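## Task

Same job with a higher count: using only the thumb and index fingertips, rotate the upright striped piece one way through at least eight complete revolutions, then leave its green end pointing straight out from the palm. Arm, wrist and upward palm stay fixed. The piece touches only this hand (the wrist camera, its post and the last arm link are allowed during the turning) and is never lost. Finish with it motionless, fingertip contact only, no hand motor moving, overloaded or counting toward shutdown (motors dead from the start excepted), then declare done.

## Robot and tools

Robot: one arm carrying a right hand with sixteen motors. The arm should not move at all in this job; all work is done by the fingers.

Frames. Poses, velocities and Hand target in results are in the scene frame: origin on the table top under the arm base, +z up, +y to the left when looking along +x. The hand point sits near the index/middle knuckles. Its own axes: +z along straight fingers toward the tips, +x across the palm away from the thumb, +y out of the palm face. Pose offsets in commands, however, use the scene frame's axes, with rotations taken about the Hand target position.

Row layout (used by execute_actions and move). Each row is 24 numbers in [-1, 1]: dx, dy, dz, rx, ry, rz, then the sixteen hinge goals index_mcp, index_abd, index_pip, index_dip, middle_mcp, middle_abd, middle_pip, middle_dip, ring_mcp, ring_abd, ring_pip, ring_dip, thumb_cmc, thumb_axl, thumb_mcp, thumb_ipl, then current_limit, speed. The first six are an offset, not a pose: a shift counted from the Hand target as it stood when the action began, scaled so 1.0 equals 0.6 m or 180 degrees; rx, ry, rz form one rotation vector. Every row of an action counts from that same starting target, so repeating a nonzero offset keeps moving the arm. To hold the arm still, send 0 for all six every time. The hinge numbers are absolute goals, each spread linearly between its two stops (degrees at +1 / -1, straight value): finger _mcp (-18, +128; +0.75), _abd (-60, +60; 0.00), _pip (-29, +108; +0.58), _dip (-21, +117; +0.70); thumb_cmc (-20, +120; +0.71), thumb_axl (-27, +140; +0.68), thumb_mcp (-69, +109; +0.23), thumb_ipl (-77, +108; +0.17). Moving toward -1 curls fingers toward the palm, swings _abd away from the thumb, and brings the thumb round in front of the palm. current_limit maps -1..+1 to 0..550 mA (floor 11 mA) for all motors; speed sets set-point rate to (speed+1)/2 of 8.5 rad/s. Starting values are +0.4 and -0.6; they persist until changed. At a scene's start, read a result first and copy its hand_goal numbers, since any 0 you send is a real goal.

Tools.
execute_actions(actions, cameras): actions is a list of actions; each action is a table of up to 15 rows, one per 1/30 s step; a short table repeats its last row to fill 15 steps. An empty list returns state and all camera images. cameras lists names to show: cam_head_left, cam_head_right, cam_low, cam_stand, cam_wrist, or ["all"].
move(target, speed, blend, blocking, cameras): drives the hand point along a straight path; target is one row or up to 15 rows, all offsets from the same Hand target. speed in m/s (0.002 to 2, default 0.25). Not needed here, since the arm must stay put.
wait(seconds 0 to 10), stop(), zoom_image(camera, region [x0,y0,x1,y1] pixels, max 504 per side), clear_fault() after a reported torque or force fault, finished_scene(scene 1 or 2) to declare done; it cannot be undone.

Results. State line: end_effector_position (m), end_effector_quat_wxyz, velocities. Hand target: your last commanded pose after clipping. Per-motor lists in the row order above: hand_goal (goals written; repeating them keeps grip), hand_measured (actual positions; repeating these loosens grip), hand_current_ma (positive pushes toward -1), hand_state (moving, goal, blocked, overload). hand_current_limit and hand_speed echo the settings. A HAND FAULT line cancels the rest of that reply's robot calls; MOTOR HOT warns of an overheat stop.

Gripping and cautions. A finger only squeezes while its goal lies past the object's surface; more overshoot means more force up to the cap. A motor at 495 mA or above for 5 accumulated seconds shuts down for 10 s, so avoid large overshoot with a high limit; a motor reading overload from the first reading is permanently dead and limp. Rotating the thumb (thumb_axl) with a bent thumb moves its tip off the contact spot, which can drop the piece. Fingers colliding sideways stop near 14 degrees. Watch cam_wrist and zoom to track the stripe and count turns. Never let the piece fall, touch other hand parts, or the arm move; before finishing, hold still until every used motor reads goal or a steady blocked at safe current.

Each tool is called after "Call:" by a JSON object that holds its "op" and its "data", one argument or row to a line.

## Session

Call:
{"op": "execute_actions", "data": {
  "actions": []
}}

Scene clock: 0.00 s.
end_effector_position=(+0.7018, -0.0227, +0.5406) hand_goal=(+0.052, +0.870, -0.902, -0.030, +0.754, +0.000, +0.576, +0.696, +0.754, +0.000, +0.576, +0.696, +0.754, -0.096, -0.712, -0.796) hand_measured=(+0.086, +0.876, -0.914, -0.046, +0.760, +0.000, +0.576, +0.696, +0.760, +0.000, +0.576, +0.696, +0.762, -0.166, -0.720, -0.802) hand_current_ma=(+71, +6, -14, -24, +7, +0, +0, +0, +7, +0, +0, +0, +9, -243, -11, -10) hand_state=(blocked, goal, goal, goal, goal, goal, goal, goal, goal, goal, goal, goal, goal, blocked, goal, goal) hand_current_limit=0.40 hand_speed=-0.60 end_effector_quat_wxyz=(+0.698, +0.706, +0.092, +0.075)
Joint positions: [0.287 0.387 1.782 -1.539 1.61 -0.984]
Joint velocities: within noise
Joint torques (N m): no reading
Hand target: +0.7018, -0.0227, +0.5406; +0.698, +0.706, +0.092, +0.075
camera_calibration:
cam_stand: T_world_to_cam=[[-0.967437, -0.25247, -0.0180114, 0.659706], [-0.108247, 0.477014, -0.872204, 0.49188], [0.228797, -0.841853, -0.488811, 0.394746], [0, 0, 0, 1]] pos_world=[0.601152, 0.26424, 0.633858]
cam_wrist: T_world_to_cam=[[-0.736346, -0.234557, 0.634648, 0.205272], [-0.624597, 0.596285, -0.504305, 0.675184], [-0.260142, -0.767742, -0.585576, 0.599281], [0, 0, 0, 1]] pos_world=[0.728767, 0.105639, 0.561147]

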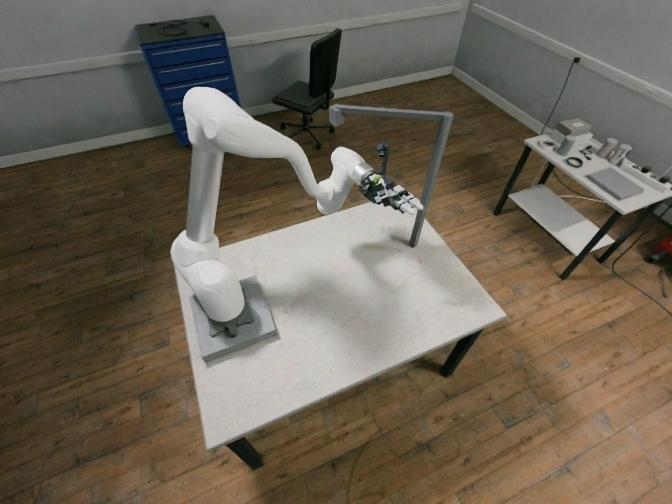

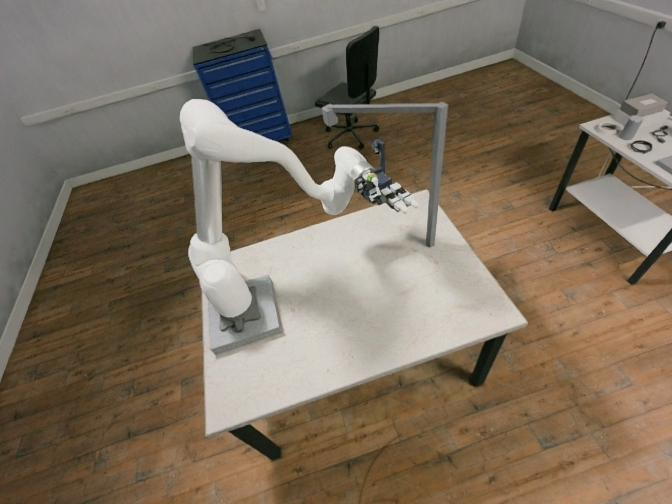

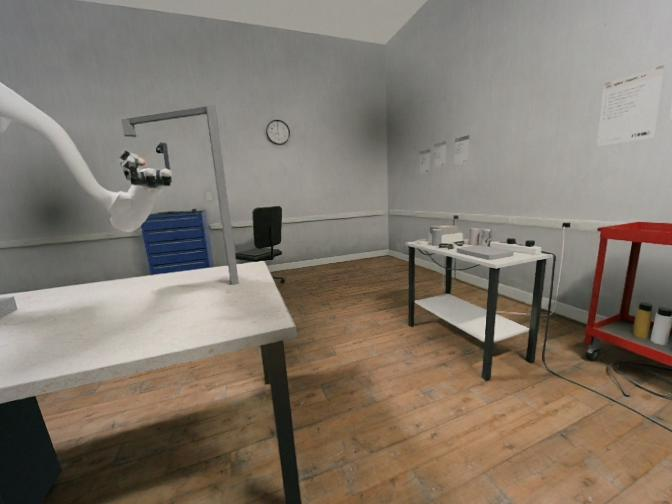

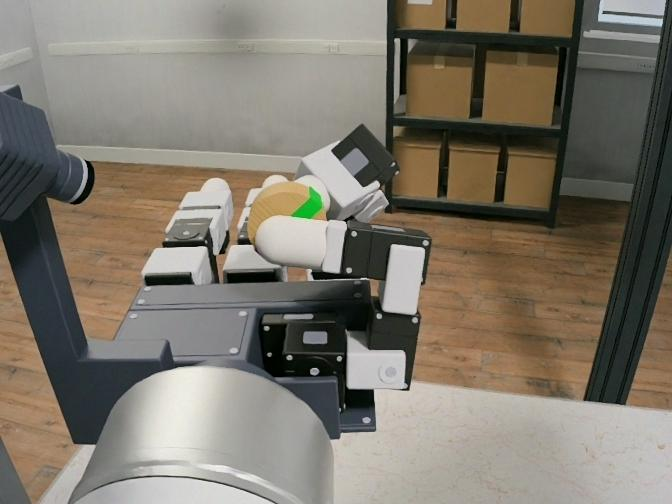

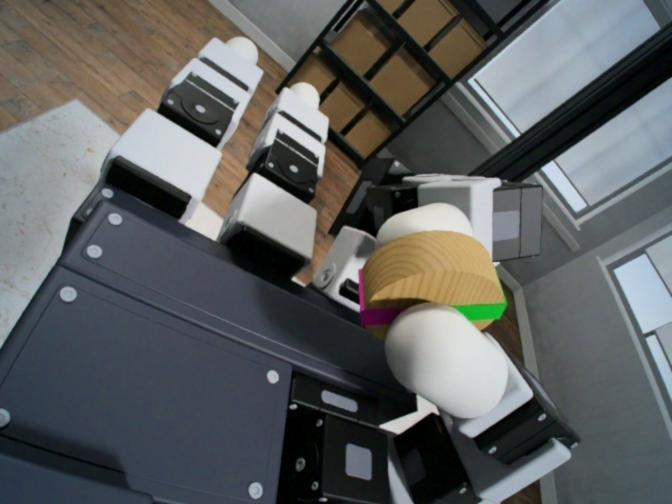

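Call:
{"op": "move", "data": {
  "target": [
    [0,0,0,0,0,0,0.05,0.87,-0.9,-0.03,-0.44,-0.25,0.23,0,0.75,0,0.58,0.7,0.75,-0.1,-0.72,-0.8,0.4,-0.6],
    [0,0,0,0,0,0,0.05,0.87,-0.9,-0.03,-0.44,-0.22,0.23,-0.89,0.75,0,0.58,0.7,0.75,-0.1,-0.72,-0.8,0.4,-0.6],
    [0,0,0,0,0,0,0.05,0.87,-0.9,-0.03,-0.44,0.06,0.23,-0.75,0.75,0,0.58,0.7,0.75,-0.1,-0.72,-0.8,0.4,-0.6]
  ],
  "cameras": ["cam_stand","cam_wrist"]
}}

Call:
{"op": "move", "data": {
  "target": [0,0,0,0,0,0,0.05,0.87,-0.9,-0.03,-0.44,0.38,0.23,-0.59,0.75,0,0.58,0.7,0.75,-0.1,-0.72,-0.8,0.4,-0.6],
  "cameras": ["cam_stand","cam_wrist"]
}}

Scene clock: 16.20 s.
end_effector_position=(+0.7018, -0.0227, +0.5406) hand_goal=(+0.050, +0.870, -0.900, -0.030, -0.440, +0.060, +0.230, -0.750, +0.750, +0.000, +0.580, +0.700, +0.750, -0.100, -0.720, -0.800) hand_measured=(+0.086, +0.876, -0.914, -0.048, -0.436, +0.056, +0.232, -0.752, +0.760, +0.000, +0.580, +0.698, +0.762, -0.166, -0.724, -0.804) hand_current_ma=(+77, +6, -19, -25, +3, -3, +1, -2, +14, +0, +0, -1, +14, -219, -5, -7) hand_state=(blocked, goal, goal, goal, goal, goal, goal, goal, goal, goal, goal, goal, goal, blocked, goal, goal) hand_current_limit=0.40 hand_speed=-0.60 end_effector_quat_wxyz=(+0.698, +0.706, +0.092, +0.075)
Joint positions: [0.287 0.387 1.782 -1.539 1.61 -0.984]
Joint torques (N m): [-2.2 -69.48 -30.85 -1.33 1.14 -0.01]
Hand target: +0.7018, -0.0227, +0.5406; +0.698, +0.706, +0.092, +0.075
Off the commanded pose: 0.000 m, 0 deg.
move: done
camera_calibration:
cam_stand: T_world_to_cam=[[-0.967437, -0.25247, -0.0180114, 0.659706], [-0.108247, 0.477014, -0.872204, 0.49188], [0.228797, -0.841853, -0.488811, 0.394746], [0, 0, 0, 1]] pos_world=[0.601152, 0.26424, 0.633858]
cam_wrist: T_world_to_cam=[[-0.736346, -0.234557, 0.634648, 0.205272], [-0.624597, 0.596285, -0.504305, 0.675184], [-0.260142, -0.767742, -0.585576, 0.599281], [0, 0, 0, 1]] pos_world=[0.728767, 0.105639, 0.561147]
Images, in order (width x height): cam_stand 672x504, cam_wrist 672x504.

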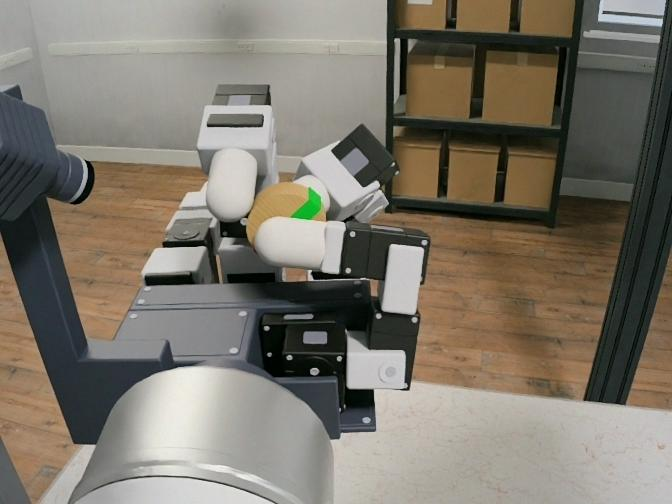

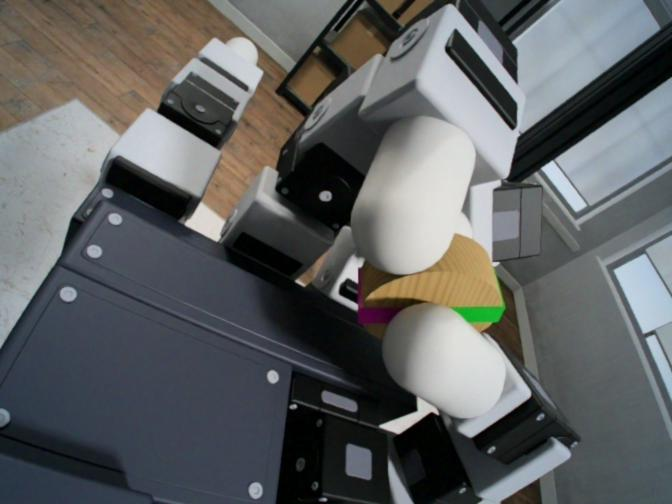

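Scene clock: 16.70 s.
end_effector_position=(+0.7018, -0.0227, +0.5406) hand_goal=(+0.050, +0.870, -0.900, -0.030, -0.440, +0.380, +0.230, -0.590, +0.750, +0.000, +0.580, +0.700, +0.750, -0.100, -0.720, -0.800) hand_measured=(+0.086, +0.880, -0.920, -0.052, -0.420, +0.346, +0.242, -0.584, +0.760, +0.000, +0.580, +0.698, +0.768, -0.158, -0.722, -0.816) hand_current_ma=(+77, +9, -30, -34, +34, -54, +15, +5, +14, +0, +0, -1, +30, -188, -1, -37) hand_state=(blocked, goal, goal, blocked, blocked, blocked, goal, goal, goal, goal, goal, goal, goal, blocked, goal, goal) hand_current_limit=0.40 hand_speed=-0.60 end_effector_quat_wxyz=(+0.698, +0.706, +0.092, +0.075)
Joint positions: [0.287 0.387 1.782 -1.539 1.61 -0.984]
Joint torques (N m): [-2.2 -69.43 -30.7 -1.27 1.09 -0.06]
Hand target: +0.7018, -0.0227, +0.5406; +0.698, +0.706, +0.092, +0.075
Off the commanded pose: 0.000 m, 0 deg.
move: done
camera_calibration:
cam_stand: T_world_to_cam=[[-0.967437, -0.25247, -0.0180114, 0.659706], [-0.108247, 0.477014, -0.872204, 0.49188], [0.228797, -0.841853, -0.488811, 0.394746], [0, 0, 0, 1]] pos_world=[0.601152, 0.26424, 0.633858]
cam_wrist: T_world_to_cam=[[-0.736346, -0.234557, 0.634648, 0.205272], [-0.624597, 0.596285, -0.504305, 0.675184], [-0.260142, -0.767742, -0.585576, 0.599281], [0, 0, 0, 1]] pos_world=[0.728767, 0.105639, 0.561147]
Images, in order (width x height): cam_stand 672x504, cam_wrist 672x504.

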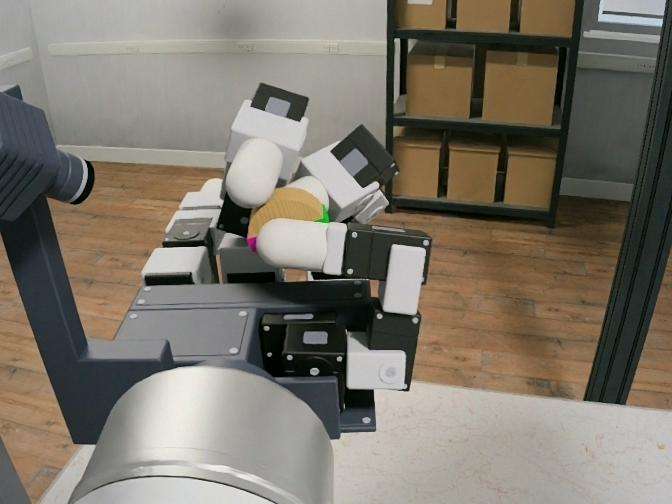

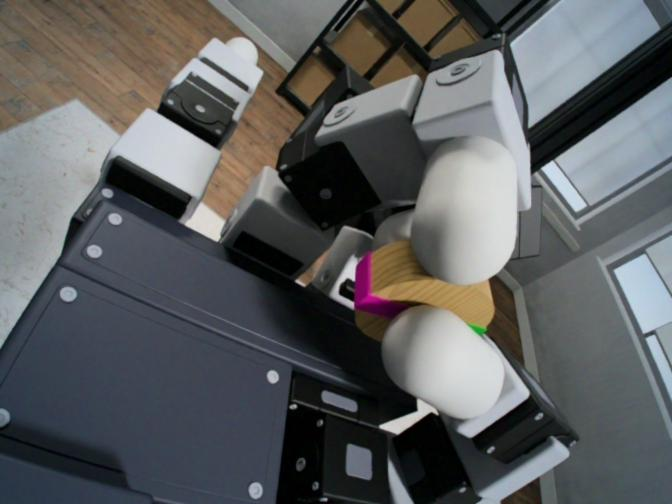

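Call:
{"op": "move", "data": {
  "target": [
    [0,0,0,0,0,0,0.05,0.89,-0.9,-0.03,-0.44,-0.2,0.23,-0.3,0.75,0,0.58,0.7,0.75,-0.1,-0.73,-0.8,0.4,-0.6],
    [0,0,0,0,0,0,0.05,0.89,-0.9,-0.03,-0.44,-0.18,0.23,-0.9,0.75,0,0.58,0.7,0.75,-0.1,-0.73,-0.8,0.4,-0.6],
    [0,0,0,0,0,0,0.05,0.89,-0.9,-0.03,-0.44,0.08,0.23,-0.78,0.75,0,0.58,0.7,0.75,-0.1,-0.73,-0.8,0.4,-0.6],
    [0,0,0,0,0,0,0.05,0.89,-0.9,-0.03,-0.44,0.4,0.23,-0.62,0.75,0,0.58,0.7,0.75,-0.1,-0.73,-0.8,0.4,-0.6],
    [0,0,0,0,0,0,0.05,0.89,-0.9,-0.03,-0.44,-0.2,0.23,-0.3,0.75,0,0.58,0.7,0.75,-0.1,-0.73,-0.8,0.4,-0.6],
    [0,0,0,0,0,0,0.05,0.89,-0.9,-0.03,-0.44,-0.18,0.23,-0.9,0.75,0,0.58,0.7,0.75,-0.1,-0.73,-0.8,0.4,-0.6],
    [0,0,0,0,0,0,0.05,0.89,-0.9,-0.03,-0.44,0.08,0.23,-0.78,0.75,0,0.58,0.7,0.75,-0.1,-0.73,-0.8,0.4,-0.6],
    [0,0,0,0,0,0,0.05,0.89,-0.9,-0.03,-0.44,0.4,0.23,-0.62,0.75,0,0.58,0.7,0.75,-0.1,-0.73,-0.8,0.4,-0.6]
  ],
  "cameras": ["cam_stand","cam_wrist"]
}}

Scene clock: 40.43 s.
end_effector_position=(+0.7018, -0.0227, +0.5406) hand_goal=(+0.050, +0.890, -0.900, -0.030, -0.440, +0.400, +0.230, -0.620, +0.750, +0.000, +0.580, +0.700, +0.750, -0.100, -0.730, -0.800) hand_measured=(+0.086, +0.900, -0.922, -0.054, -0.422, +0.358, +0.240, -0.614, +0.760, +0.000, +0.580, +0.698, +0.774, -0.152, -0.728, -0.816) hand_current_ma=(+77, +10, -36, -38, +30, -74, +12, +6, +14, +0, +0, -1, +39, -154, +1, -35) hand_state=(blocked, goal, blocked, blocked, goal, blocked, goal, goal, goal, goal, goal, goal, blocked, blocked, goal, goal) hand_current_limit=0.40 hand_speed=-0.60 end_effector_quat_wxyz=(+0.698, +0.706, +0.092, +0.075)
Joint positions: [0.287 0.387 1.782 -1.539 1.61 -0.984]
Joint torques (N m): [-2.33 -69.41 -30.82 -1.35 1.16 -0.04]
Hand target: +0.7018, -0.0227, +0.5406; +0.698, +0.706, +0.092, +0.075
Off the commanded pose: 0.000 m, 0 deg.
move: done
camera_calibration:
cam_stand: T_world_to_cam=[[-0.967437, -0.25247, -0.0180114, 0.659706], [-0.108247, 0.477014, -0.872204, 0.49188], [0.228797, -0.841853, -0.488811, 0.394746], [0, 0, 0, 1]] pos_world=[0.601152, 0.26424, 0.633858]
cam_wrist: T_world_to_cam=[[-0.736346, -0.234557, 0.634648, 0.205272], [-0.624597, 0.596285, -0.504305, 0.675184], [-0.260142, -0.767742, -0.585576, 0.599281], [0, 0, 0, 1]] pos_world=[0.728767, 0.105639, 0.561147]
Images, in order (width x height): cam_stand 672x504, cam_wrist 672x504.

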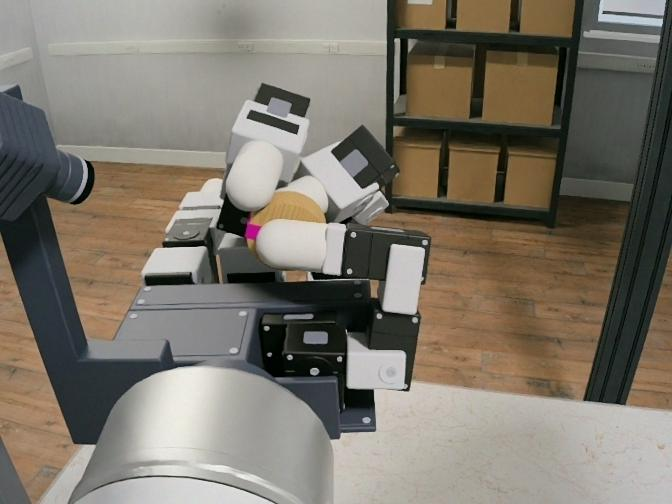

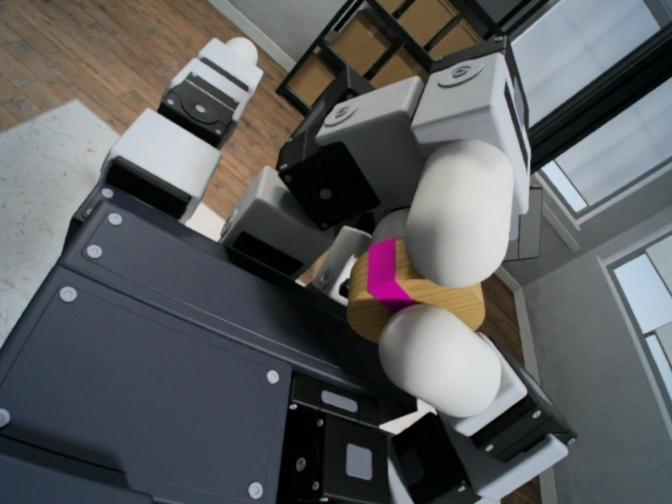

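Call:
{"op": "move", "data": {
  "target": [
    [0,0,0,0,0,0,0.05,0.9,-0.9,-0.03,-0.42,-0.2,0.23,-0.3,0.75,0,0.58,0.7,0.75,-0.1,-0.73,-0.8,0.4,-0.6],
    [0,0,0,0,0,0,0.05,0.9,-0.9,-0.03,-0.42,-0.18,0.23,-0.98,0.75,0,0.58,0.7,0.75,-0.1,-0.73,-0.8,0.4,-0.6],
    [0,0,0,0,0,0,0.05,0.9,-0.9,-0.03,-0.42,0.08,0.23,-0.86,0.75,0,0.58,0.7,0.75,-0.1,-0.73,-0.8,0.4,-0.6],
    [0,0,0,0,0,0,0.05,0.9,-0.9,-0.03,-0.42,0.4,0.23,-0.7,0.75,0,0.58,0.7,0.75,-0.1,-0.73,-0.8,0.4,-0.6],
    [0,0,0,0,0,0,0.05,0.9,-0.9,-0.03,-0.42,-0.2,0.23,-0.3,0.75,0,0.58,0.7,0.75,-0.1,-0.73,-0.8,0.4,-0.6],
    [0,0,0,0,0,0,0.05,0.9,-0.9,-0.03,-0.42,-0.18,0.23,-0.98,0.75,0,0.58,0.7,0.75,-0.1,-0.73,-0.8,0.4,-0.6],
    [0,0,0,0,0,0,0.05,0.9,-0.9,-0.03,-0.42,0.08,0.23,-0.86,0.75,0,0.58,0.7,0.75,-0.1,-0.73,-0.8,0.4,-0.6],
    [0,0,0,0,0,0,0.05,0.9,-0.9,-0.03,-0.42,0.4,0.23,-0.7,0.75,0,0.58,0.7,0.75,-0.1,-0.73,-0.8,0.4,-0.6]
  ],
  "cameras": ["cam_stand","cam_wrist"]
}}

Scene clock: 64.10 s.
end_effector_position=(+0.7018, -0.0227, +0.5406) hand_goal=(+0.050, +0.900, -0.900, -0.030, -0.420, +0.400, +0.230, -0.700, +0.750, +0.000, +0.580, +0.700, +0.750, -0.100, -0.730, -0.800) hand_measured=(+0.086, +0.908, -0.922, -0.054, -0.390, +0.358, +0.244, -0.696, +0.760, +0.000, +0.580, +0.698, +0.774, -0.148, -0.726, -0.820) hand_current_ma=(+77, +7, -34, -38, +62, -71, +20, +4, +14, +0, +0, -1, +43, -144, +4, -45) hand_state=(blocked, goal, blocked, blocked, blocked, blocked, goal, goal, goal, goal, goal, goal, blocked, blocked, goal, goal) hand_current_limit=0.40 hand_speed=-0.60 end_effector_quat_wxyz=(+0.698, +0.706, +0.092, +0.075)
Joint positions: [0.287 0.387 1.782 -1.539 1.61 -0.984]
Joint torques (N m): [-2.46 -69.37 -30.68 -1.32 1.13 -0.05]
Hand target: +0.7018, -0.0227, +0.5406; +0.698, +0.706, +0.092, +0.075
Off the commanded pose: 0.000 m, 0 deg.
move: done
camera_calibration:
cam_stand: T_world_to_cam=[[-0.967437, -0.25247, -0.0180114, 0.659706], [-0.108247, 0.477014, -0.872204, 0.49188], [0.228797, -0.841853, -0.488811, 0.394746], [0, 0, 0, 1]] pos_world=[0.601152, 0.26424, 0.633858]
cam_wrist: T_world_to_cam=[[-0.736346, -0.234557, 0.634648, 0.205272], [-0.624597, 0.596285, -0.504305, 0.675184], [-0.260142, -0.767742, -0.585576, 0.599281], [0, 0, 0, 1]] pos_world=[0.728767, 0.105639, 0.561147]
Images, in order (width x height): cam_stand 672x504, cam_wrist 672x504.

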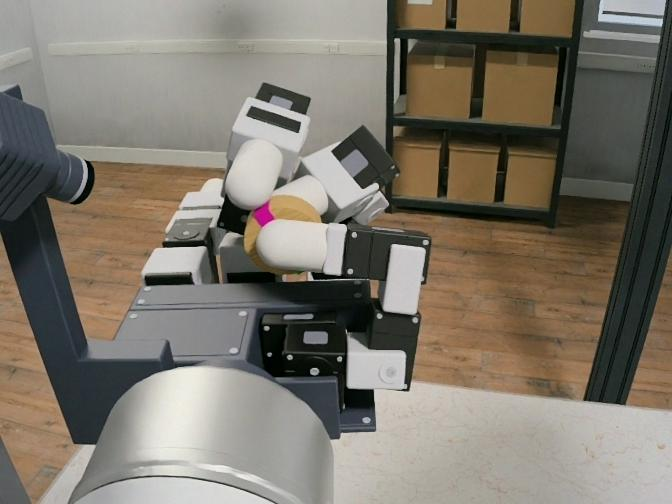

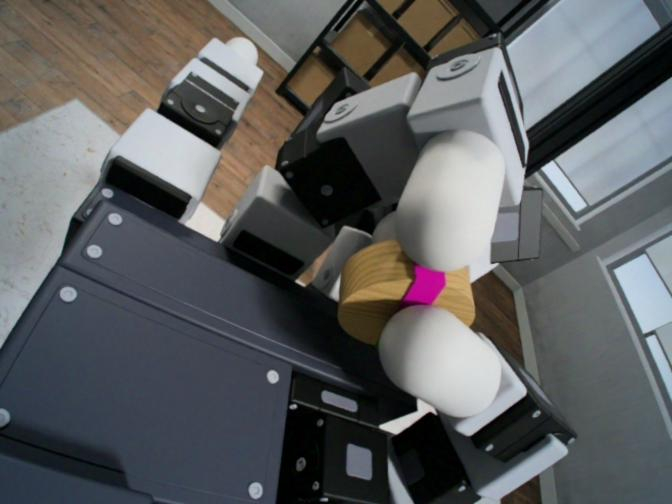

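Call:
{"op": "move", "data": {
  "target": [
    [0,0,0,0,0,0,0.05,0.9,-0.9,-0.03,-0.42,-0.2,0.23,-0.3,0.75,0,0.58,0.7,0.75,-0.1,-0.73,-0.8,0.4,-0.6],
    [0,0,0,0,0,0,0.05,0.9,-0.9,-0.03,-0.42,-0.18,0.23,-0.99,0.75,0,0.58,0.7,0.75,-0.1,-0.73,-0.8,0.4,-0.6],
    [0,0,0,0,0,0,0.05,0.9,-0.9,-0.03,-0.42,0.08,0.23,-0.88,0.75,0,0.58,0.7,0.75,-0.1,-0.73,-0.8,0.4,-0.6],
    [0,0,0,0,0,0,0.05,0.9,-0.9,-0.03,-0.42,0.4,0.23,-0.72,0.75,0,0.58,0.7,0.75,-0.1,-0.73,-0.8,0.4,-0.6],
    [0,0,0,0,0,0,0.05,0.9,-0.9,-0.03,-0.42,-0.2,0.23,-0.3,0.75,0,0.58,0.7,0.75,-0.1,-0.73,-0.8,0.4,-0.6],
    [0,0,0,0,0,0,0.05,0.9,-0.9,-0.03,-0.42,-0.18,0.23,-0.99,0.75,0,0.58,0.7,0.75,-0.1,-0.73,-0.8,0.4,-0.6],
    [0,0,0,0,0,0,0.05,0.9,-0.9,-0.03,-0.42,0.08,0.23,-0.88,0.75,0,0.58,0.7,0.75,-0.1,-0.73,-0.8,0.4,-0.6],
    [0,0,0,0,0,0,0.05,0.9,-0.9,-0.03,-0.42,0.4,0.23,-0.72,0.75,0,0.58,0.7,0.75,-0.1,-0.73,-0.8,0.4,-0.6],
    [0,0,0,0,0,0,0.05,0.9,-0.9,-0.03,-0.42,-0.2,0.23,-0.3,0.75,0,0.58,0.7,0.75,-0.1,-0.73,-0.8,0.4,-0.6],
    [0,0,0,0,0,0,0.05,0.9,-0.9,-0.03,-0.42,-0.18,0.23,-0.99,0.75,0,0.58,0.7,0.75,-0.1,-0.73,-0.8,0.4,-0.6],
    [0,0,0,0,0,0,0.05,0.9,-0.9,-0.03,-0.42,0.08,0.23,-0.88,0.75,0,0.58,0.7,0.75,-0.1,-0.73,-0.8,0.4,-0.6],
    [0,0,0,0,0,0,0.05,0.9,-0.9,-0.03,-0.42,0.4,0.23,-0.72,0.75,0,0.58,0.7,0.75,-0.1,-0.73,-0.8,0.4,-0.6]
  ],
  "cameras": ["cam_stand","cam_wrist"]
}}

Scene clock: 88.73 s.
end_effector_position=(+0.7018, -0.0227, +0.5406) hand_goal=(+0.050, +0.900, -0.900, -0.030, -0.420, +0.400, +0.230, -0.720, +0.750, +0.000, +0.580, +0.700, +0.750, -0.100, -0.730, -0.800) hand_measured=(+0.086, +0.910, -0.912, -0.052, -0.360, +0.334, +0.256, -0.716, +0.760, +0.000, +0.580, +0.698, +0.806, -0.148, -0.710, -0.832) hand_current_ma=(+81, +9, -16, -37, +157, -138, +47, +3, +14, +0, +0, -1, +133, -145, +43, -90) hand_state=(blocked, goal, goal, blocked, blocked, blocked, blocked, goal, goal, goal, goal, goal, blocked, blocked, goal, blocked) hand_current_limit=0.40 hand_speed=-0.60 end_effector_quat_wxyz=(+0.698, +0.706, +0.092, +0.075)
Joint positions: [0.287 0.387 1.782 -1.539 1.61 -0.984]
Joint torques (N m): [-2.22 -69.46 -30.93 -1.35 1.12 -0.09]
Hand target: +0.7018, -0.0227, +0.5406; +0.698, +0.706, +0.092, +0.075
Off the commanded pose: 0.000 m, 0 deg.
move: done
camera_calibration:
cam_stand: T_world_to_cam=[[-0.967437, -0.25247, -0.0180114, 0.659706], [-0.108247, 0.477014, -0.872204, 0.49188], [0.228797, -0.841853, -0.488811, 0.394746], [0, 0, 0, 1]] pos_world=[0.601152, 0.26424, 0.633858]
cam_wrist: T_world_to_cam=[[-0.736346, -0.234557, 0.634648, 0.205272], [-0.624597, 0.596285, -0.504305, 0.675184], [-0.260142, -0.767742, -0.585576, 0.599281], [0, 0, 0, 1]] pos_world=[0.728767, 0.105639, 0.561147]
Images, in order (width x height): cam_stand 672x504, cam_wrist 672x504.

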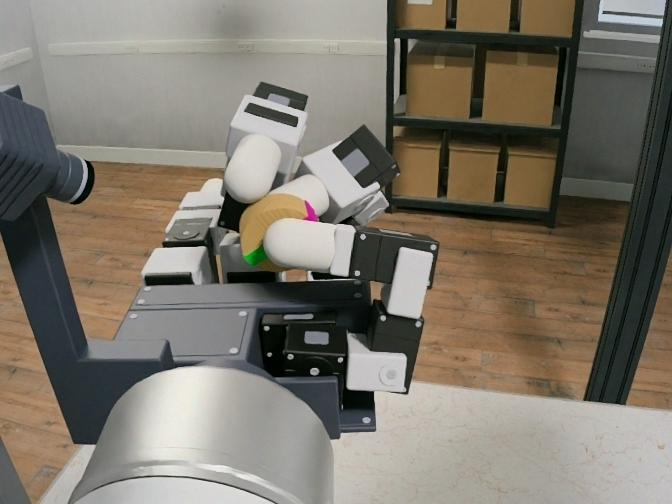

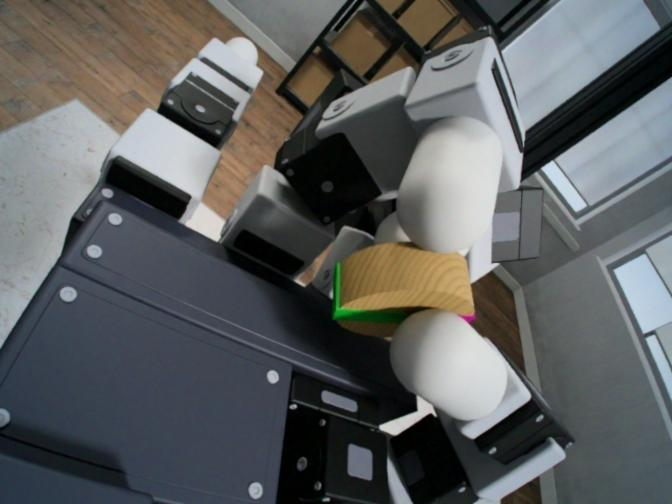

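Call:
{"op": "move", "data": {
  "target": [
    [0,0,0,0,0,0,0.04,0.92,-0.9,-0.03,-0.44,-0.22,0.23,-0.3,0.75,0,0.58,0.7,0.74,-0.1,-0.75,-0.79,0.4,-0.6],
    [0,0,0,0,0,0,0.04,0.92,-0.9,-0.03,-0.44,-0.2,0.23,-0.94,0.75,0,0.58,0.7,0.74,-0.1,-0.75,-0.79,0.4,-0.6],
    [0,0,0,0,0,0,0.04,0.92,-0.9,-0.03,-0.44,0.06,0.23,-0.82,0.75,0,0.58,0.7,0.74,-0.1,-0.75,-0.79,0.4,-0.6],
    [0,0,0,0,0,0,0.04,0.92,-0.9,-0.03,-0.44,0.38,0.23,-0.65,0.75,0,0.58,0.7,0.74,-0.1,-0.75,-0.79,0.4,-0.6],
    [0,0,0,0,0,0,0.04,0.92,-0.9,-0.03,-0.44,-0.22,0.23,-0.3,0.75,0,0.58,0.7,0.74,-0.1,-0.75,-0.79,0.4,-0.6],
    [0,0,0,0,0,0,0.04,0.92,-0.9,-0.03,-0.44,-0.2,0.23,-0.94,0.75,0,0.58,0.7,0.74,-0.1,-0.75,-0.79,0.4,-0.6],
    [0,0,0,0,0,0,0.04,0.92,-0.9,-0.03,-0.44,0.06,0.23,-0.82,0.75,0,0.58,0.7,0.74,-0.1,-0.75,-0.79,0.4,-0.6],
    [0,0,0,0,0,0,0.04,0.92,-0.9,-0.03,-0.44,0.38,0.23,-0.65,0.75,0,0.58,0.7,0.74,-0.1,-0.75,-0.79,0.4,-0.6],
    [0,0,0,0,0,0,0.04,0.92,-0.9,-0.03,-0.44,-0.22,0.23,-0.3,0.75,0,0.58,0.7,0.74,-0.1,-0.75,-0.79,0.4,-0.6],
    [0,0,0,0,0,0,0.04,0.92,-0.9,-0.03,-0.44,-0.2,0.23,-0.94,0.75,0,0.58,0.7,0.74,-0.1,-0.75,-0.79,0.4,-0.6],
    [0,0,0,0,0,0,0.04,0.92,-0.9,-0.03,-0.44,0.06,0.23,-0.82,0.75,0,0.58,0.7,0.74,-0.1,-0.75,-0.79,0.4,-0.6],
    [0,0,0,0,0,0,0.04,0.92,-0.9,-0.03,-0.44,0.38,0.23,-0.65,0.75,0,0.58,0.7,0.74,-0.1,-0.75,-0.79,0.4,-0.6]
  ],
  "cameras": ["cam_stand","cam_wrist"]
}}

Scene clock: 116.37 s.
end_effector_position=(+0.7018, -0.0227, +0.5406) hand_goal=(+0.040, +0.920, -0.900, -0.030, -0.440, +0.380, +0.230, -0.650, +0.750, +0.000, +0.580, +0.700, +0.740, -0.100, -0.750, -0.790) hand_measured=(+0.076, +0.926, -0.926, -0.066, -0.394, +0.326, +0.260, -0.636, +0.760, +0.000, +0.580, +0.698, +0.774, -0.142, -0.750, -0.818) hand_current_ma=(+78, +4, -44, -72, +107, -105, +56, +18, +14, +0, +0, -1, +65, -118, +0, -75) hand_state=(blocked, goal, blocked, blocked, blocked, blocked, blocked, goal, goal, goal, goal, goal, blocked, blocked, goal, blocked) hand_current_limit=0.40 hand_speed=-0.60 end_effector_quat_wxyz=(+0.698, +0.706, +0.092, +0.075)
Joint positions: [0.287 0.387 1.782 -1.539 1.61 -0.984]
Joint torques (N m): [-2.39 -69.64 -30.81 -1.36 1.13 -0.03]
Hand target: +0.7018, -0.0227, +0.5406; +0.698, +0.706, +0.092, +0.075
Off the commanded pose: 0.000 m, 0 deg.
move: done
camera_calibration:
cam_stand: T_world_to_cam=[[-0.967437, -0.25247, -0.0180114, 0.659706], [-0.108247, 0.477014, -0.872204, 0.49188], [0.228797, -0.841853, -0.488811, 0.394746], [0, 0, 0, 1]] pos_world=[0.601152, 0.26424, 0.633858]
cam_wrist: T_world_to_cam=[[-0.736346, -0.234557, 0.634648, 0.205272], [-0.624597, 0.596285, -0.504305, 0.675184], [-0.260142, -0.767742, -0.585576, 0.599281], [0, 0, 0, 1]] pos_world=[0.728767, 0.105639, 0.561147]
Images, in order (width x height): cam_stand 672x504, cam_wrist 672x504.

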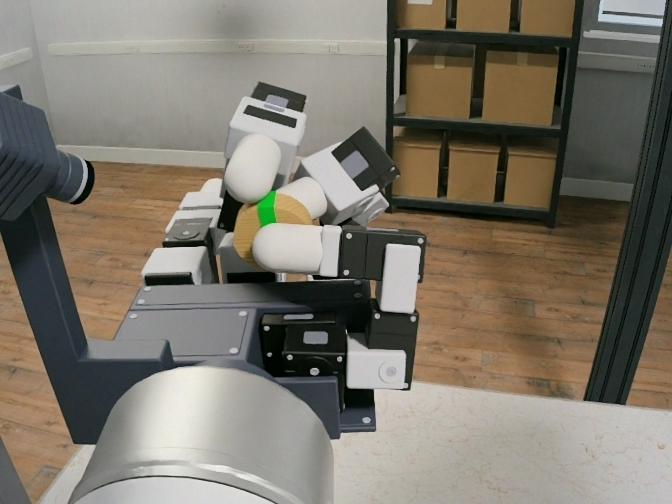

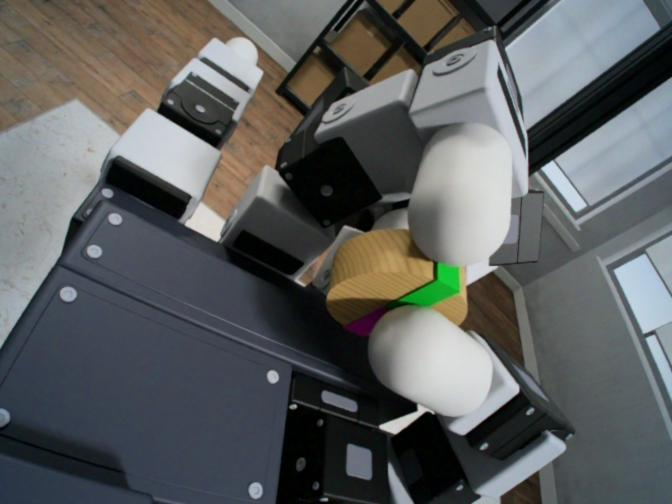

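Call:
{"op": "move", "data": {
  "target": [
    [0,0,0,0,0,0,0.04,0.91,-0.9,-0.03,-0.44,-0.22,0.23,-0.3,0.75,0,0.58,0.7,0.74,-0.1,-0.74,-0.79,0.4,-0.6],
    [0,0,0,0,0,0,0.04,0.91,-0.9,-0.03,-0.44,-0.2,0.23,-0.94,0.75,0,0.58,0.7,0.74,-0.1,-0.74,-0.79,0.4,-0.6],
    [0,0,0,0,0,0,0.04,0.91,-0.9,-0.03,-0.44,0.06,0.23,-0.81,0.75,0,0.58,0.7,0.74,-0.1,-0.74,-0.79,0.4,-0.6],
    [0,0,0,0,0,0,0.04,0.91,-0.9,-0.03,-0.44,0.38,0.23,-0.64,0.75,0,0.58,0.7,0.74,-0.1,-0.74,-0.79,0.4,-0.6],
    [0,0,0,0,0,0,0.04,0.91,-0.9,-0.03,-0.44,-0.22,0.23,-0.3,0.75,0,0.58,0.7,0.74,-0.1,-0.74,-0.79,0.4,-0.6],
    [0,0,0,0,0,0,0.04,0.91,-0.9,-0.03,-0.44,-0.2,0.23,-0.94,0.75,0,0.58,0.7,0.74,-0.1,-0.74,-0.79,0.4,-0.6],
    [0,0,0,0,0,0,0.04,0.91,-0.9,-0.03,-0.44,0.06,0.23,-0.81,0.75,0,0.58,0.7,0.74,-0.1,-0.74,-0.79,0.4,-0.6],
    [0,0,0,0,0,0,0.04,0.91,-0.9,-0.03,-0.44,0.38,0.23,-0.64,0.75,0,0.58,0.7,0.74,-0.1,-0.74,-0.79,0.4,-0.6],
    [0,0,0,0,0,0,0.04,0.91,-0.9,-0.03,-0.44,-0.22,0.23,-0.3,0.75,0,0.58,0.7,0.74,-0.1,-0.74,-0.79,0.4,-0.6],
    [0,0,0,0,0,0,0.04,0.91,-0.9,-0.03,-0.44,-0.2,0.23,-0.94,0.75,0,0.58,0.7,0.74,-0.1,-0.74,-0.79,0.4,-0.6],
    [0,0,0,0,0,0,0.04,0.91,-0.9,-0.03,-0.44,0.06,0.23,-0.81,0.75,0,0.58,0.7,0.74,-0.1,-0.74,-0.79,0.4,-0.6],
    [0,0,0,0,0,0,0.04,0.91,-0.9,-0.03,-0.44,0.38,0.23,-0.64,0.75,0,0.58,0.7,0.74,-0.1,-0.74,-0.79,0.4,-0.6]
  ],
  "cameras": ["cam_stand","cam_wrist"]
}}

Scene clock: 142.57 s.
end_effector_position=(+0.7018, -0.0227, +0.5406) hand_goal=(+0.040, +0.910, -0.900, -0.030, -0.440, +0.380, +0.230, -0.640, +0.750, +0.000, +0.580, +0.700, +0.740, -0.100, -0.740, -0.790) hand_measured=(+0.078, +0.922, -0.928, -0.066, -0.394, +0.324, +0.260, -0.628, +0.760, +0.000, +0.580, +0.698, +0.774, -0.142, -0.738, -0.820) hand_current_ma=(+87, +13, -50, -71, +111, -108, +54, +16, +14, +0, +0, -1, +70, -118, +1, -83) hand_state=(blocked, goal, blocked, blocked, blocked, blocked, blocked, goal, goal, goal, goal, goal, blocked, blocked, goal, blocked) hand_current_limit=0.40 hand_speed=-0.60 end_effector_quat_wxyz=(+0.698, +0.706, +0.092, +0.075)
Joint positions: [0.287 0.387 1.782 -1.539 1.61 -0.984]
Joint torques (N m): [-2.44 -69.61 -30.76 -1.34 1.15 -0.03]
Hand target: +0.7018, -0.0227, +0.5406; +0.698, +0.706, +0.092, +0.075
Off the commanded pose: 0.000 m, 0 deg.
move: done
camera_calibration:
cam_stand: T_world_to_cam=[[-0.967437, -0.25247, -0.0180114, 0.659706], [-0.108247, 0.477014, -0.872204, 0.49188], [0.228797, -0.841853, -0.488811, 0.394746], [0, 0, 0, 1]] pos_world=[0.601152, 0.26424, 0.633858]
cam_wrist: T_world_to_cam=[[-0.736346, -0.234557, 0.634648, 0.205272], [-0.624597, 0.596285, -0.504305, 0.675184], [-0.260142, -0.767742, -0.585576, 0.599281], [0, 0, 0, 1]] pos_world=[0.728767, 0.105639, 0.561147]
Images, in order (width x height): cam_stand 672x504, cam_wrist 672x504.

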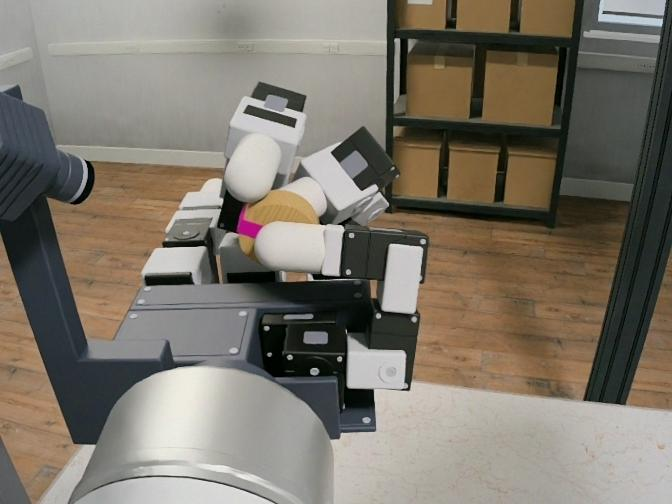

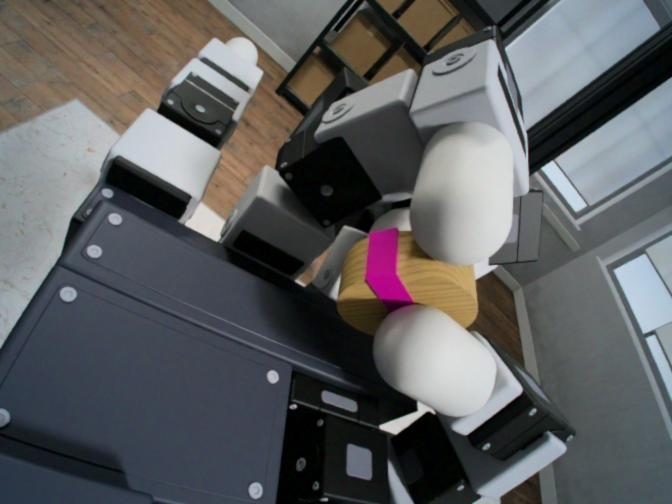

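Call:
{"op": "move", "data": {
  "target": [
    [0,0,0,0,0,0,0.04,0.91,-0.9,-0.03,-0.44,-0.22,0.23,-0.3,0.75,0,0.58,0.7,0.74,-0.1,-0.74,-0.79,0.4,-0.6],
    [0,0,0,0,0,0,0.04,0.91,-0.9,-0.03,-0.44,-0.2,0.23,-0.94,0.75,0,0.58,0.7,0.74,-0.1,-0.74,-0.79,0.4,-0.6],
    [0,0,0,0,0,0,0.04,0.91,-0.9,-0.03,-0.44,0.06,0.23,-0.81,0.75,0,0.58,0.7,0.74,-0.1,-0.74,-0.79,0.4,-0.6],
    [0,0,0,0,0,0,0.04,0.91,-0.9,-0.03,-0.44,0.38,0.23,-0.65,0.75,0,0.58,0.7,0.74,-0.1,-0.74,-0.79,0.4,-0.6],
    [0,0,0,0,0,0,0.04,0.91,-0.9,-0.03,-0.44,-0.22,0.23,-0.3,0.75,0,0.58,0.7,0.74,-0.1,-0.74,-0.79,0.4,-0.6],
    [0,0,0,0,0,0,0.04,0.91,-0.9,-0.03,-0.44,-0.2,0.23,-0.94,0.75,0,0.58,0.7,0.74,-0.1,-0.74,-0.79,0.4,-0.6],
    [0,0,0,0,0,0,0.04,0.91,-0.9,-0.03,-0.44,0.06,0.23,-0.81,0.75,0,0.58,0.7,0.74,-0.1,-0.74,-0.79,0.4,-0.6],
    [0,0,0,0,0,0,0.04,0.91,-0.9,-0.03,-0.44,0.38,0.23,-0.65,0.75,0,0.58,0.7,0.74,-0.1,-0.74,-0.79,0.4,-0.6],
    [0,0,0,0,0,0,0.04,0.91,-0.9,-0.03,-0.44,-0.22,0.23,-0.3,0.75,0,0.58,0.7,0.74,-0.1,-0.74,-0.79,0.4,-0.6],
    [0,0,0,0,0,0,0.04,0.91,-0.9,-0.03,-0.44,-0.2,0.23,-0.94,0.75,0,0.58,0.7,0.74,-0.1,-0.74,-0.79,0.4,-0.6],
    [0,0,0,0,0,0,0.04,0.91,-0.9,-0.03,-0.44,0.06,0.23,-0.81,0.75,0,0.58,0.7,0.74,-0.1,-0.74,-0.79,0.4,-0.6],
    [0,0,0,0,0,0,0.04,0.91,-0.9,-0.03,-0.44,0.38,0.23,-0.65,0.75,0,0.58,0.7,0.74,-0.1,-0.74,-0.79,0.4,-0.6]
  ],
  "cameras": ["cam_stand"]
}}

Call:
{"op": "move", "data": {
  "target": [
    [0,0,0,0,0,0,0.04,0.91,-0.9,-0.03,-0.44,-0.22,0.23,-0.3,0.75,0,0.58,0.7,0.74,-0.1,-0.74,-0.79,0.4,-0.6],
    [0,0,0,0,0,0,0.04,0.91,-0.9,-0.03,-0.44,-0.2,0.23,-0.94,0.75,0,0.58,0.7,0.74,-0.1,-0.74,-0.79,0.4,-0.6],
    [0,0,0,0,0,0,0.04,0.91,-0.9,-0.03,-0.44,0.06,0.23,-0.81,0.75,0,0.58,0.7,0.74,-0.1,-0.74,-0.79,0.4,-0.6],
    [0,0,0,0,0,0,0.04,0.91,-0.9,-0.03,-0.44,0.38,0.23,-0.65,0.75,0,0.58,0.7,0.74,-0.1,-0.74,-0.79,0.4,-0.6],
    [0,0,0,0,0,0,0.04,0.91,-0.9,-0.03,-0.44,-0.22,0.23,-0.3,0.75,0,0.58,0.7,0.74,-0.1,-0.74,-0.79,0.4,-0.6],
    [0,0,0,0,0,0,0.04,0.91,-0.9,-0.03,-0.44,-0.2,0.23,-0.94,0.75,0,0.58,0.7,0.74,-0.1,-0.74,-0.79,0.4,-0.6],
    [0,0,0,0,0,0,0.04,0.91,-0.9,-0.03,-0.44,0.06,0.23,-0.81,0.75,0,0.58,0.7,0.74,-0.1,-0.74,-0.79,0.4,-0.6],
    [0,0,0,0,0,0,0.04,0.91,-0.9,-0.03,-0.44,0.38,0.23,-0.65,0.75,0,0.58,0.7,0.74,-0.1,-0.74,-0.79,0.4,-0.6],
    [0,0,0,0,0,0,0.04,0.91,-0.9,-0.03,-0.44,-0.22,0.23,-0.3,0.75,0,0.58,0.7,0.74,-0.1,-0.74,-0.79,0.4,-0.6],
    [0,0,0,0,0,0,0.04,0.91,-0.9,-0.03,-0.44,-0.2,0.23,-0.94,0.75,0,0.58,0.7,0.74,-0.1,-0.74,-0.79,0.4,-0.6],
    [0,0,0,0,0,0,0.04,0.91,-0.9,-0.03,-0.44,0.06,0.23,-0.81,0.75,0,0.58,0.7,0.74,-0.1,-0.74,-0.79,0.4,-0.6],
    [0,0,0,0,0,0,0.04,0.91,-0.9,-0.03,-0.44,0.38,0.23,-0.65,0.75,0,0.58,0.7,0.74,-0.1,-0.74,-0.79,0.4,-0.6]
  ],
  "cameras": ["cam_stand","cam_wrist"]
}}

Scene clock: 182.00 s.
end_effector_position=(+0.7018, -0.0227, +0.5406) hand_goal=(+0.040, +0.910, -0.900, -0.030, -0.440, +0.380, +0.230, -0.650, +0.750, +0.000, +0.580, +0.700, +0.740, -0.100, -0.740, -0.790) hand_measured=(+0.078, +0.926, -0.932, -0.064, -0.400, +0.328, +0.252, -0.642, +0.760, +0.000, +0.580, +0.698, +0.782, -0.142, -0.728, -0.816) hand_current_ma=(+87, +18, -62, -68, +90, -99, +37, +9, +14, +0, +0, -1, +88, -118, +22, -65) hand_state=(blocked, goal, blocked, blocked, blocked, blocked, blocked, goal, goal, goal, goal, goal, blocked, blocked, goal, blocked) hand_current_limit=0.40 hand_speed=-0.60 end_effector_quat_wxyz=(+0.698, +0.706, +0.092, +0.075)
Joint positions: [0.287 0.387 1.782 -1.539 1.61 -0.984]
Joint torques (N m): [-2.31 -69.34 -30.82 -1.33 1.14 -0.06]
Hand target: +0.7018, -0.0227, +0.5406; +0.698, +0.706, +0.092, +0.075
Off the commanded pose: 0.000 m, 0 deg.
move: done
camera_calibration:
cam_stand: T_world_to_cam=[[-0.967437, -0.25247, -0.0180114, 0.659706], [-0.108247, 0.477014, -0.872204, 0.49188], [0.228797, -0.841853, -0.488811, 0.394746], [0, 0, 0, 1]] pos_world=[0.601152, 0.26424, 0.633858]
Images, in order (width x height): cam_stand 672x504.

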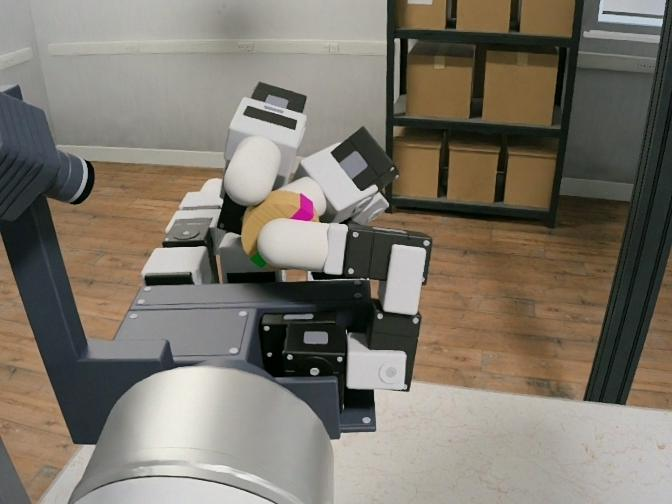

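Scene clock: 189.20 s.
end_effector_position=(+0.7018, -0.0227, +0.5406) hand_goal=(+0.040, +0.910, -0.900, -0.030, -0.440, +0.380, +0.230, -0.650, +0.750, +0.000, +0.580, +0.700, +0.740, -0.100, -0.740, -0.790) hand_measured=(+0.078, +0.926, -0.934, -0.064, -0.398, +0.324, +0.254, -0.642, +0.760, +0.000, +0.580, +0.698, +0.786, -0.142, -0.720, -0.814) hand_current_ma=(+87, +19, -68, -67, +96, -112, +38, +9, +14, +0, +0, -1, +107, -118, +43, -62) hand_state=(blocked, goal, blocked, blocked, blocked, blocked, blocked, goal, goal, goal, goal, goal, blocked, blocked, goal, blocked) hand_current_limit=0.40 hand_speed=-0.60 end_effector_quat_wxyz=(+0.698, +0.706, +0.092, +0.075)
Joint positions: [0.287 0.387 1.782 -1.539 1.61 -0.984]
Joint torques (N m): [-2.11 -69.22 -30.64 -1.33 1.13 -0.09]
Hand target: +0.7018, -0.0227, +0.5406; +0.698, +0.706, +0.092, +0.075
Off the commanded pose: 0.000 m, 0 deg.
move: done
camera_calibration:
cam_stand: T_world_to_cam=[[-0.967437, -0.25247, -0.0180114, 0.659706], [-0.108247, 0.477014, -0.872204, 0.49188], [0.228797, -0.841853, -0.488811, 0.394746], [0, 0, 0, 1]] pos_world=[0.601152, 0.26424, 0.633858]
cam_wrist: T_world_to_cam=[[-0.736346, -0.234557, 0.634648, 0.205272], [-0.624597, 0.596285, -0.504305, 0.675184], [-0.260142, -0.767742, -0.585576, 0.599281], [0, 0, 0, 1]] pos_world=[0.728767, 0.105639, 0.561147]
Images, in order (width x height): cam_stand 672x504, cam_wrist 672x504.

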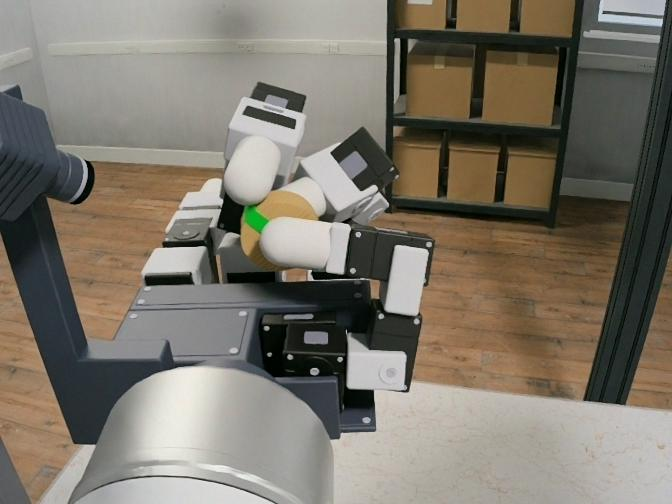

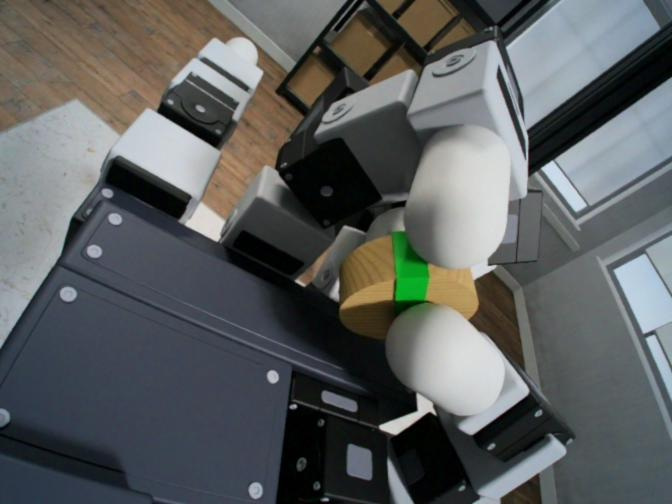

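Call:
{"op": "move", "data": {
  "target": [
    [0,0,0,0,0,0,0.04,0.92,-0.9,-0.03,-0.44,-0.22,0.23,-0.3,0.75,0,0.58,0.7,0.74,-0.1,-0.76,-0.79,0.4,-0.6],
    [0,0,0,0,0,0,0.04,0.92,-0.9,-0.03,-0.44,-0.2,0.23,-0.94,0.75,0,0.58,0.7,0.74,-0.1,-0.76,-0.79,0.4,-0.6],
    [0,0,0,0,0,0,0.04,0.92,-0.9,-0.03,-0.44,0.06,0.23,-0.81,0.75,0,0.58,0.7,0.74,-0.1,-0.76,-0.79,0.4,-0.6],
    [0,0,0,0,0,0,0.04,0.92,-0.9,-0.03,-0.44,0.38,0.23,-0.65,0.75,0,0.58,0.7,0.74,-0.1,-0.76,-0.79,0.4,-0.6],
    [0,0,0,0,0,0,0.04,0.92,-0.9,-0.03,-0.44,-0.22,0.23,-0.3,0.75,0,0.58,0.7,0.74,-0.1,-0.76,-0.79,0.4,-0.6],
    [0,0,0,0,0,0,0.04,0.92,-0.9,-0.03,-0.44,-0.2,0.23,-0.94,0.75,0,0.58,0.7,0.74,-0.1,-0.76,-0.79,0.4,-0.6],
    [0,0,0,0,0,0,0.04,0.92,-0.9,-0.03,-0.44,0.06,0.23,-0.81,0.75,0,0.58,0.7,0.74,-0.1,-0.76,-0.79,0.4,-0.6],
    [0,0,0,0,0,0,0.04,0.92,-0.9,-0.03,-0.44,0.38,0.23,-0.65,0.75,0,0.58,0.7,0.74,-0.1,-0.76,-0.79,0.4,-0.6],
    [0,0,0,0,0,0,0.04,0.92,-0.9,-0.03,-0.44,-0.22,0.23,-0.3,0.75,0,0.58,0.7,0.74,-0.1,-0.76,-0.79,0.4,-0.6],
    [0,0,0,0,0,0,0.04,0.92,-0.9,-0.03,-0.44,-0.2,0.23,-0.94,0.75,0,0.58,0.7,0.74,-0.1,-0.76,-0.79,0.4,-0.6],
    [0,0,0,0,0,0,0.04,0.92,-0.9,-0.03,-0.44,0.06,0.23,-0.81,0.75,0,0.58,0.7,0.74,-0.1,-0.76,-0.79,0.4,-0.6],
    [0,0,0,0,0,0,0.04,0.92,-0.9,-0.03,-0.44,0.38,0.23,-0.65,0.75,0,0.58,0.7,0.74,-0.1,-0.76,-0.79,0.4,-0.6]
  ],
  "cameras": ["cam_stand"]
}}

Call:
{"op": "move", "data": {
  "target": [
    [0,0,0,0,0,0,0.04,0.92,-0.9,-0.03,-0.44,-0.22,0.23,-0.3,0.75,0,0.58,0.7,0.74,-0.1,-0.75,-0.79,0.4,-0.6],
    [0,0,0,0,0,0,0.04,0.92,-0.9,-0.03,-0.44,-0.2,0.23,-0.94,0.75,0,0.58,0.7,0.74,-0.1,-0.75,-0.79,0.4,-0.6],
    [0,0,0,0,0,0,0.04,0.92,-0.9,-0.03,-0.44,0.06,0.23,-0.81,0.75,0,0.58,0.7,0.74,-0.1,-0.75,-0.79,0.4,-0.6],
    [0,0,0,0,0,0,0.04,0.92,-0.9,-0.03,-0.44,0.38,0.23,-0.65,0.75,0,0.58,0.7,0.74,-0.1,-0.75,-0.79,0.4,-0.6],
    [0,0,0,0,0,0,0.04,0.92,-0.9,-0.03,-0.44,-0.22,0.23,-0.3,0.75,0,0.58,0.7,0.74,-0.1,-0.75,-0.79,0.4,-0.6],
    [0,0,0,0,0,0,0.04,0.92,-0.9,-0.03,-0.44,-0.2,0.23,-0.94,0.75,0,0.58,0.7,0.74,-0.1,-0.75,-0.79,0.4,-0.6],
    [0,0,0,0,0,0,0.04,0.92,-0.9,-0.03,-0.44,0.06,0.23,-0.81,0.75,0,0.58,0.7,0.74,-0.1,-0.75,-0.79,0.4,-0.6],
    [0,0,0,0,0,0,0.04,0.92,-0.9,-0.03,-0.44,0.38,0.23,-0.65,0.75,0,0.58,0.7,0.74,-0.1,-0.75,-0.79,0.4,-0.6],
    [0,0,0,0,0,0,0.04,0.92,-0.9,-0.03,-0.44,-0.22,0.23,-0.3,0.75,0,0.58,0.7,0.74,-0.1,-0.75,-0.79,0.4,-0.6],
    [0,0,0,0,0,0,0.04,0.92,-0.9,-0.03,-0.44,-0.2,0.23,-0.94,0.75,0,0.58,0.7,0.74,-0.1,-0.75,-0.79,0.4,-0.6],
    [0,0,0,0,0,0,0.04,0.92,-0.9,-0.03,-0.44,0.06,0.23,-0.81,0.75,0,0.58,0.7,0.74,-0.1,-0.75,-0.79,0.4,-0.6],
    [0,0,0,0,0,0,0.04,0.92,-0.9,-0.03,-0.44,0.38,0.23,-0.65,0.75,0,0.58,0.7,0.74,-0.1,-0.75,-0.79,0.4,-0.6]
  ],
  "cameras": ["cam_stand","cam_wrist"]
}}

Scene clock: 232.10 s.
end_effector_position=(+0.7018, -0.0227, +0.5406) hand_goal=(+0.040, +0.920, -0.900, -0.030, -0.440, +0.380, +0.230, -0.650, +0.750, +0.000, +0.580, +0.700, +0.740, -0.100, -0.760, -0.790) hand_measured=(+0.078, +0.932, -0.932, -0.060, -0.402, +0.330, +0.254, -0.640, +0.760, +0.000, +0.580, +0.698, +0.778, -0.142, -0.754, -0.814) hand_current_ma=(+83, +13, -59, -57, +84, -92, +40, +13, +14, +0, +0, -1, +80, -114, +8, -61) hand_state=(blocked, goal, blocked, blocked, blocked, blocked, blocked, goal, goal, goal, goal, goal, blocked, blocked, goal, blocked) hand_current_limit=0.40 hand_speed=-0.60 end_effector_quat_wxyz=(+0.698, +0.706, +0.092, +0.075)
Joint positions: [0.287 0.387 1.782 -1.539 1.61 -0.984]
Joint torques (N m): [-2.54 -69.85 -30.93 -1.34 1.12 -0.03]
Hand target: +0.7018, -0.0227, +0.5406; +0.698, +0.706, +0.092, +0.075
Off the commanded pose: 0.000 m, 0 deg.
move: done
camera_calibration:
cam_stand: T_world_to_cam=[[-0.967437, -0.25247, -0.0180114, 0.659706], [-0.108247, 0.477014, -0.872204, 0.49188], [0.228797, -0.841853, -0.488811, 0.394746], [0, 0, 0, 1]] pos_world=[0.601152, 0.26424, 0.633858]
Images, in order (width x height): cam_stand 672x504.

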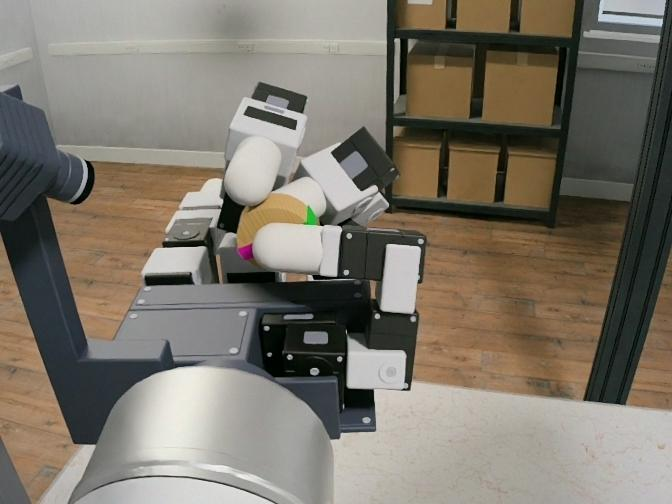

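Scene clock: 239.20 s.
end_effector_position=(+0.7018, -0.0227, +0.5406) hand_goal=(+0.040, +0.920, -0.900, -0.030, -0.440, +0.380, +0.230, -0.650, +0.750, +0.000, +0.580, +0.700, +0.740, -0.100, -0.750, -0.790) hand_measured=(+0.078, +0.932, -0.926, -0.062, -0.396, +0.326, +0.258, -0.638, +0.760, +0.000, +0.580, +0.698, +0.776, -0.142, -0.748, -0.818) hand_current_ma=(+83, +13, -46, -61, +102, -104, +51, +17, +14, +0, +0, -1, +73, -114, +2, -76) hand_state=(blocked, goal, blocked, blocked, blocked, blocked, blocked, goal, goal, goal, goal, goal, blocked, blocked, goal, blocked) hand_current_limit=0.40 hand_speed=-0.60 end_effector_quat_wxyz=(+0.698, +0.706, +0.092, +0.075)
Joint positions: [0.287 0.387 1.782 -1.539 1.61 -0.984]
Joint torques (N m): [-2.39 -69.36 -30.8 -1.31 1.11 -0.04]
Hand target: +0.7018, -0.0227, +0.5406; +0.698, +0.706, +0.092, +0.075
Off the commanded pose: 0.000 m, 0 deg.
move: done
camera_calibration:
cam_stand: T_world_to_cam=[[-0.967437, -0.25247, -0.0180114, 0.659706], [-0.108247, 0.477014, -0.872204, 0.49188], [0.228797, -0.841853, -0.488811, 0.394746], [0, 0, 0, 1]] pos_world=[0.601152, 0.26424, 0.633858]
cam_wrist: T_world_to_cam=[[-0.736346, -0.234557, 0.634648, 0.205272], [-0.624597, 0.596285, -0.504305, 0.675184], [-0.260142, -0.767742, -0.585576, 0.599281], [0, 0, 0, 1]] pos_world=[0.728767, 0.105639, 0.561147]
Images, in order (width x height): cam_stand 672x504, cam_wrist 672x504.

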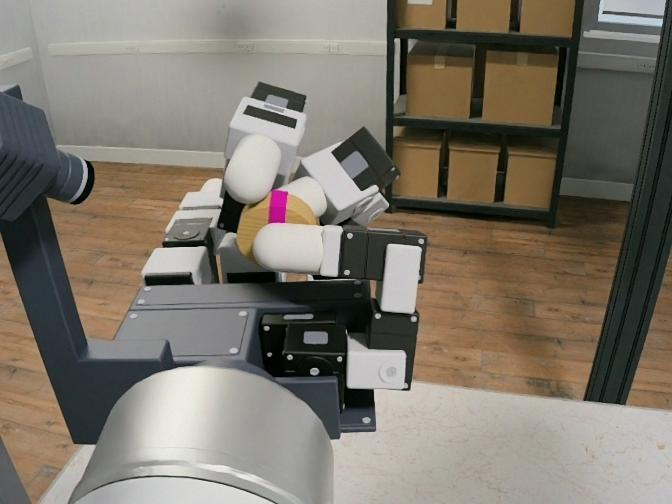

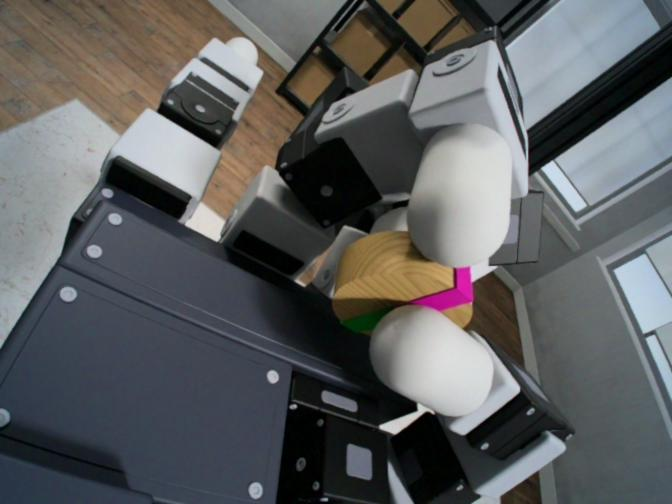

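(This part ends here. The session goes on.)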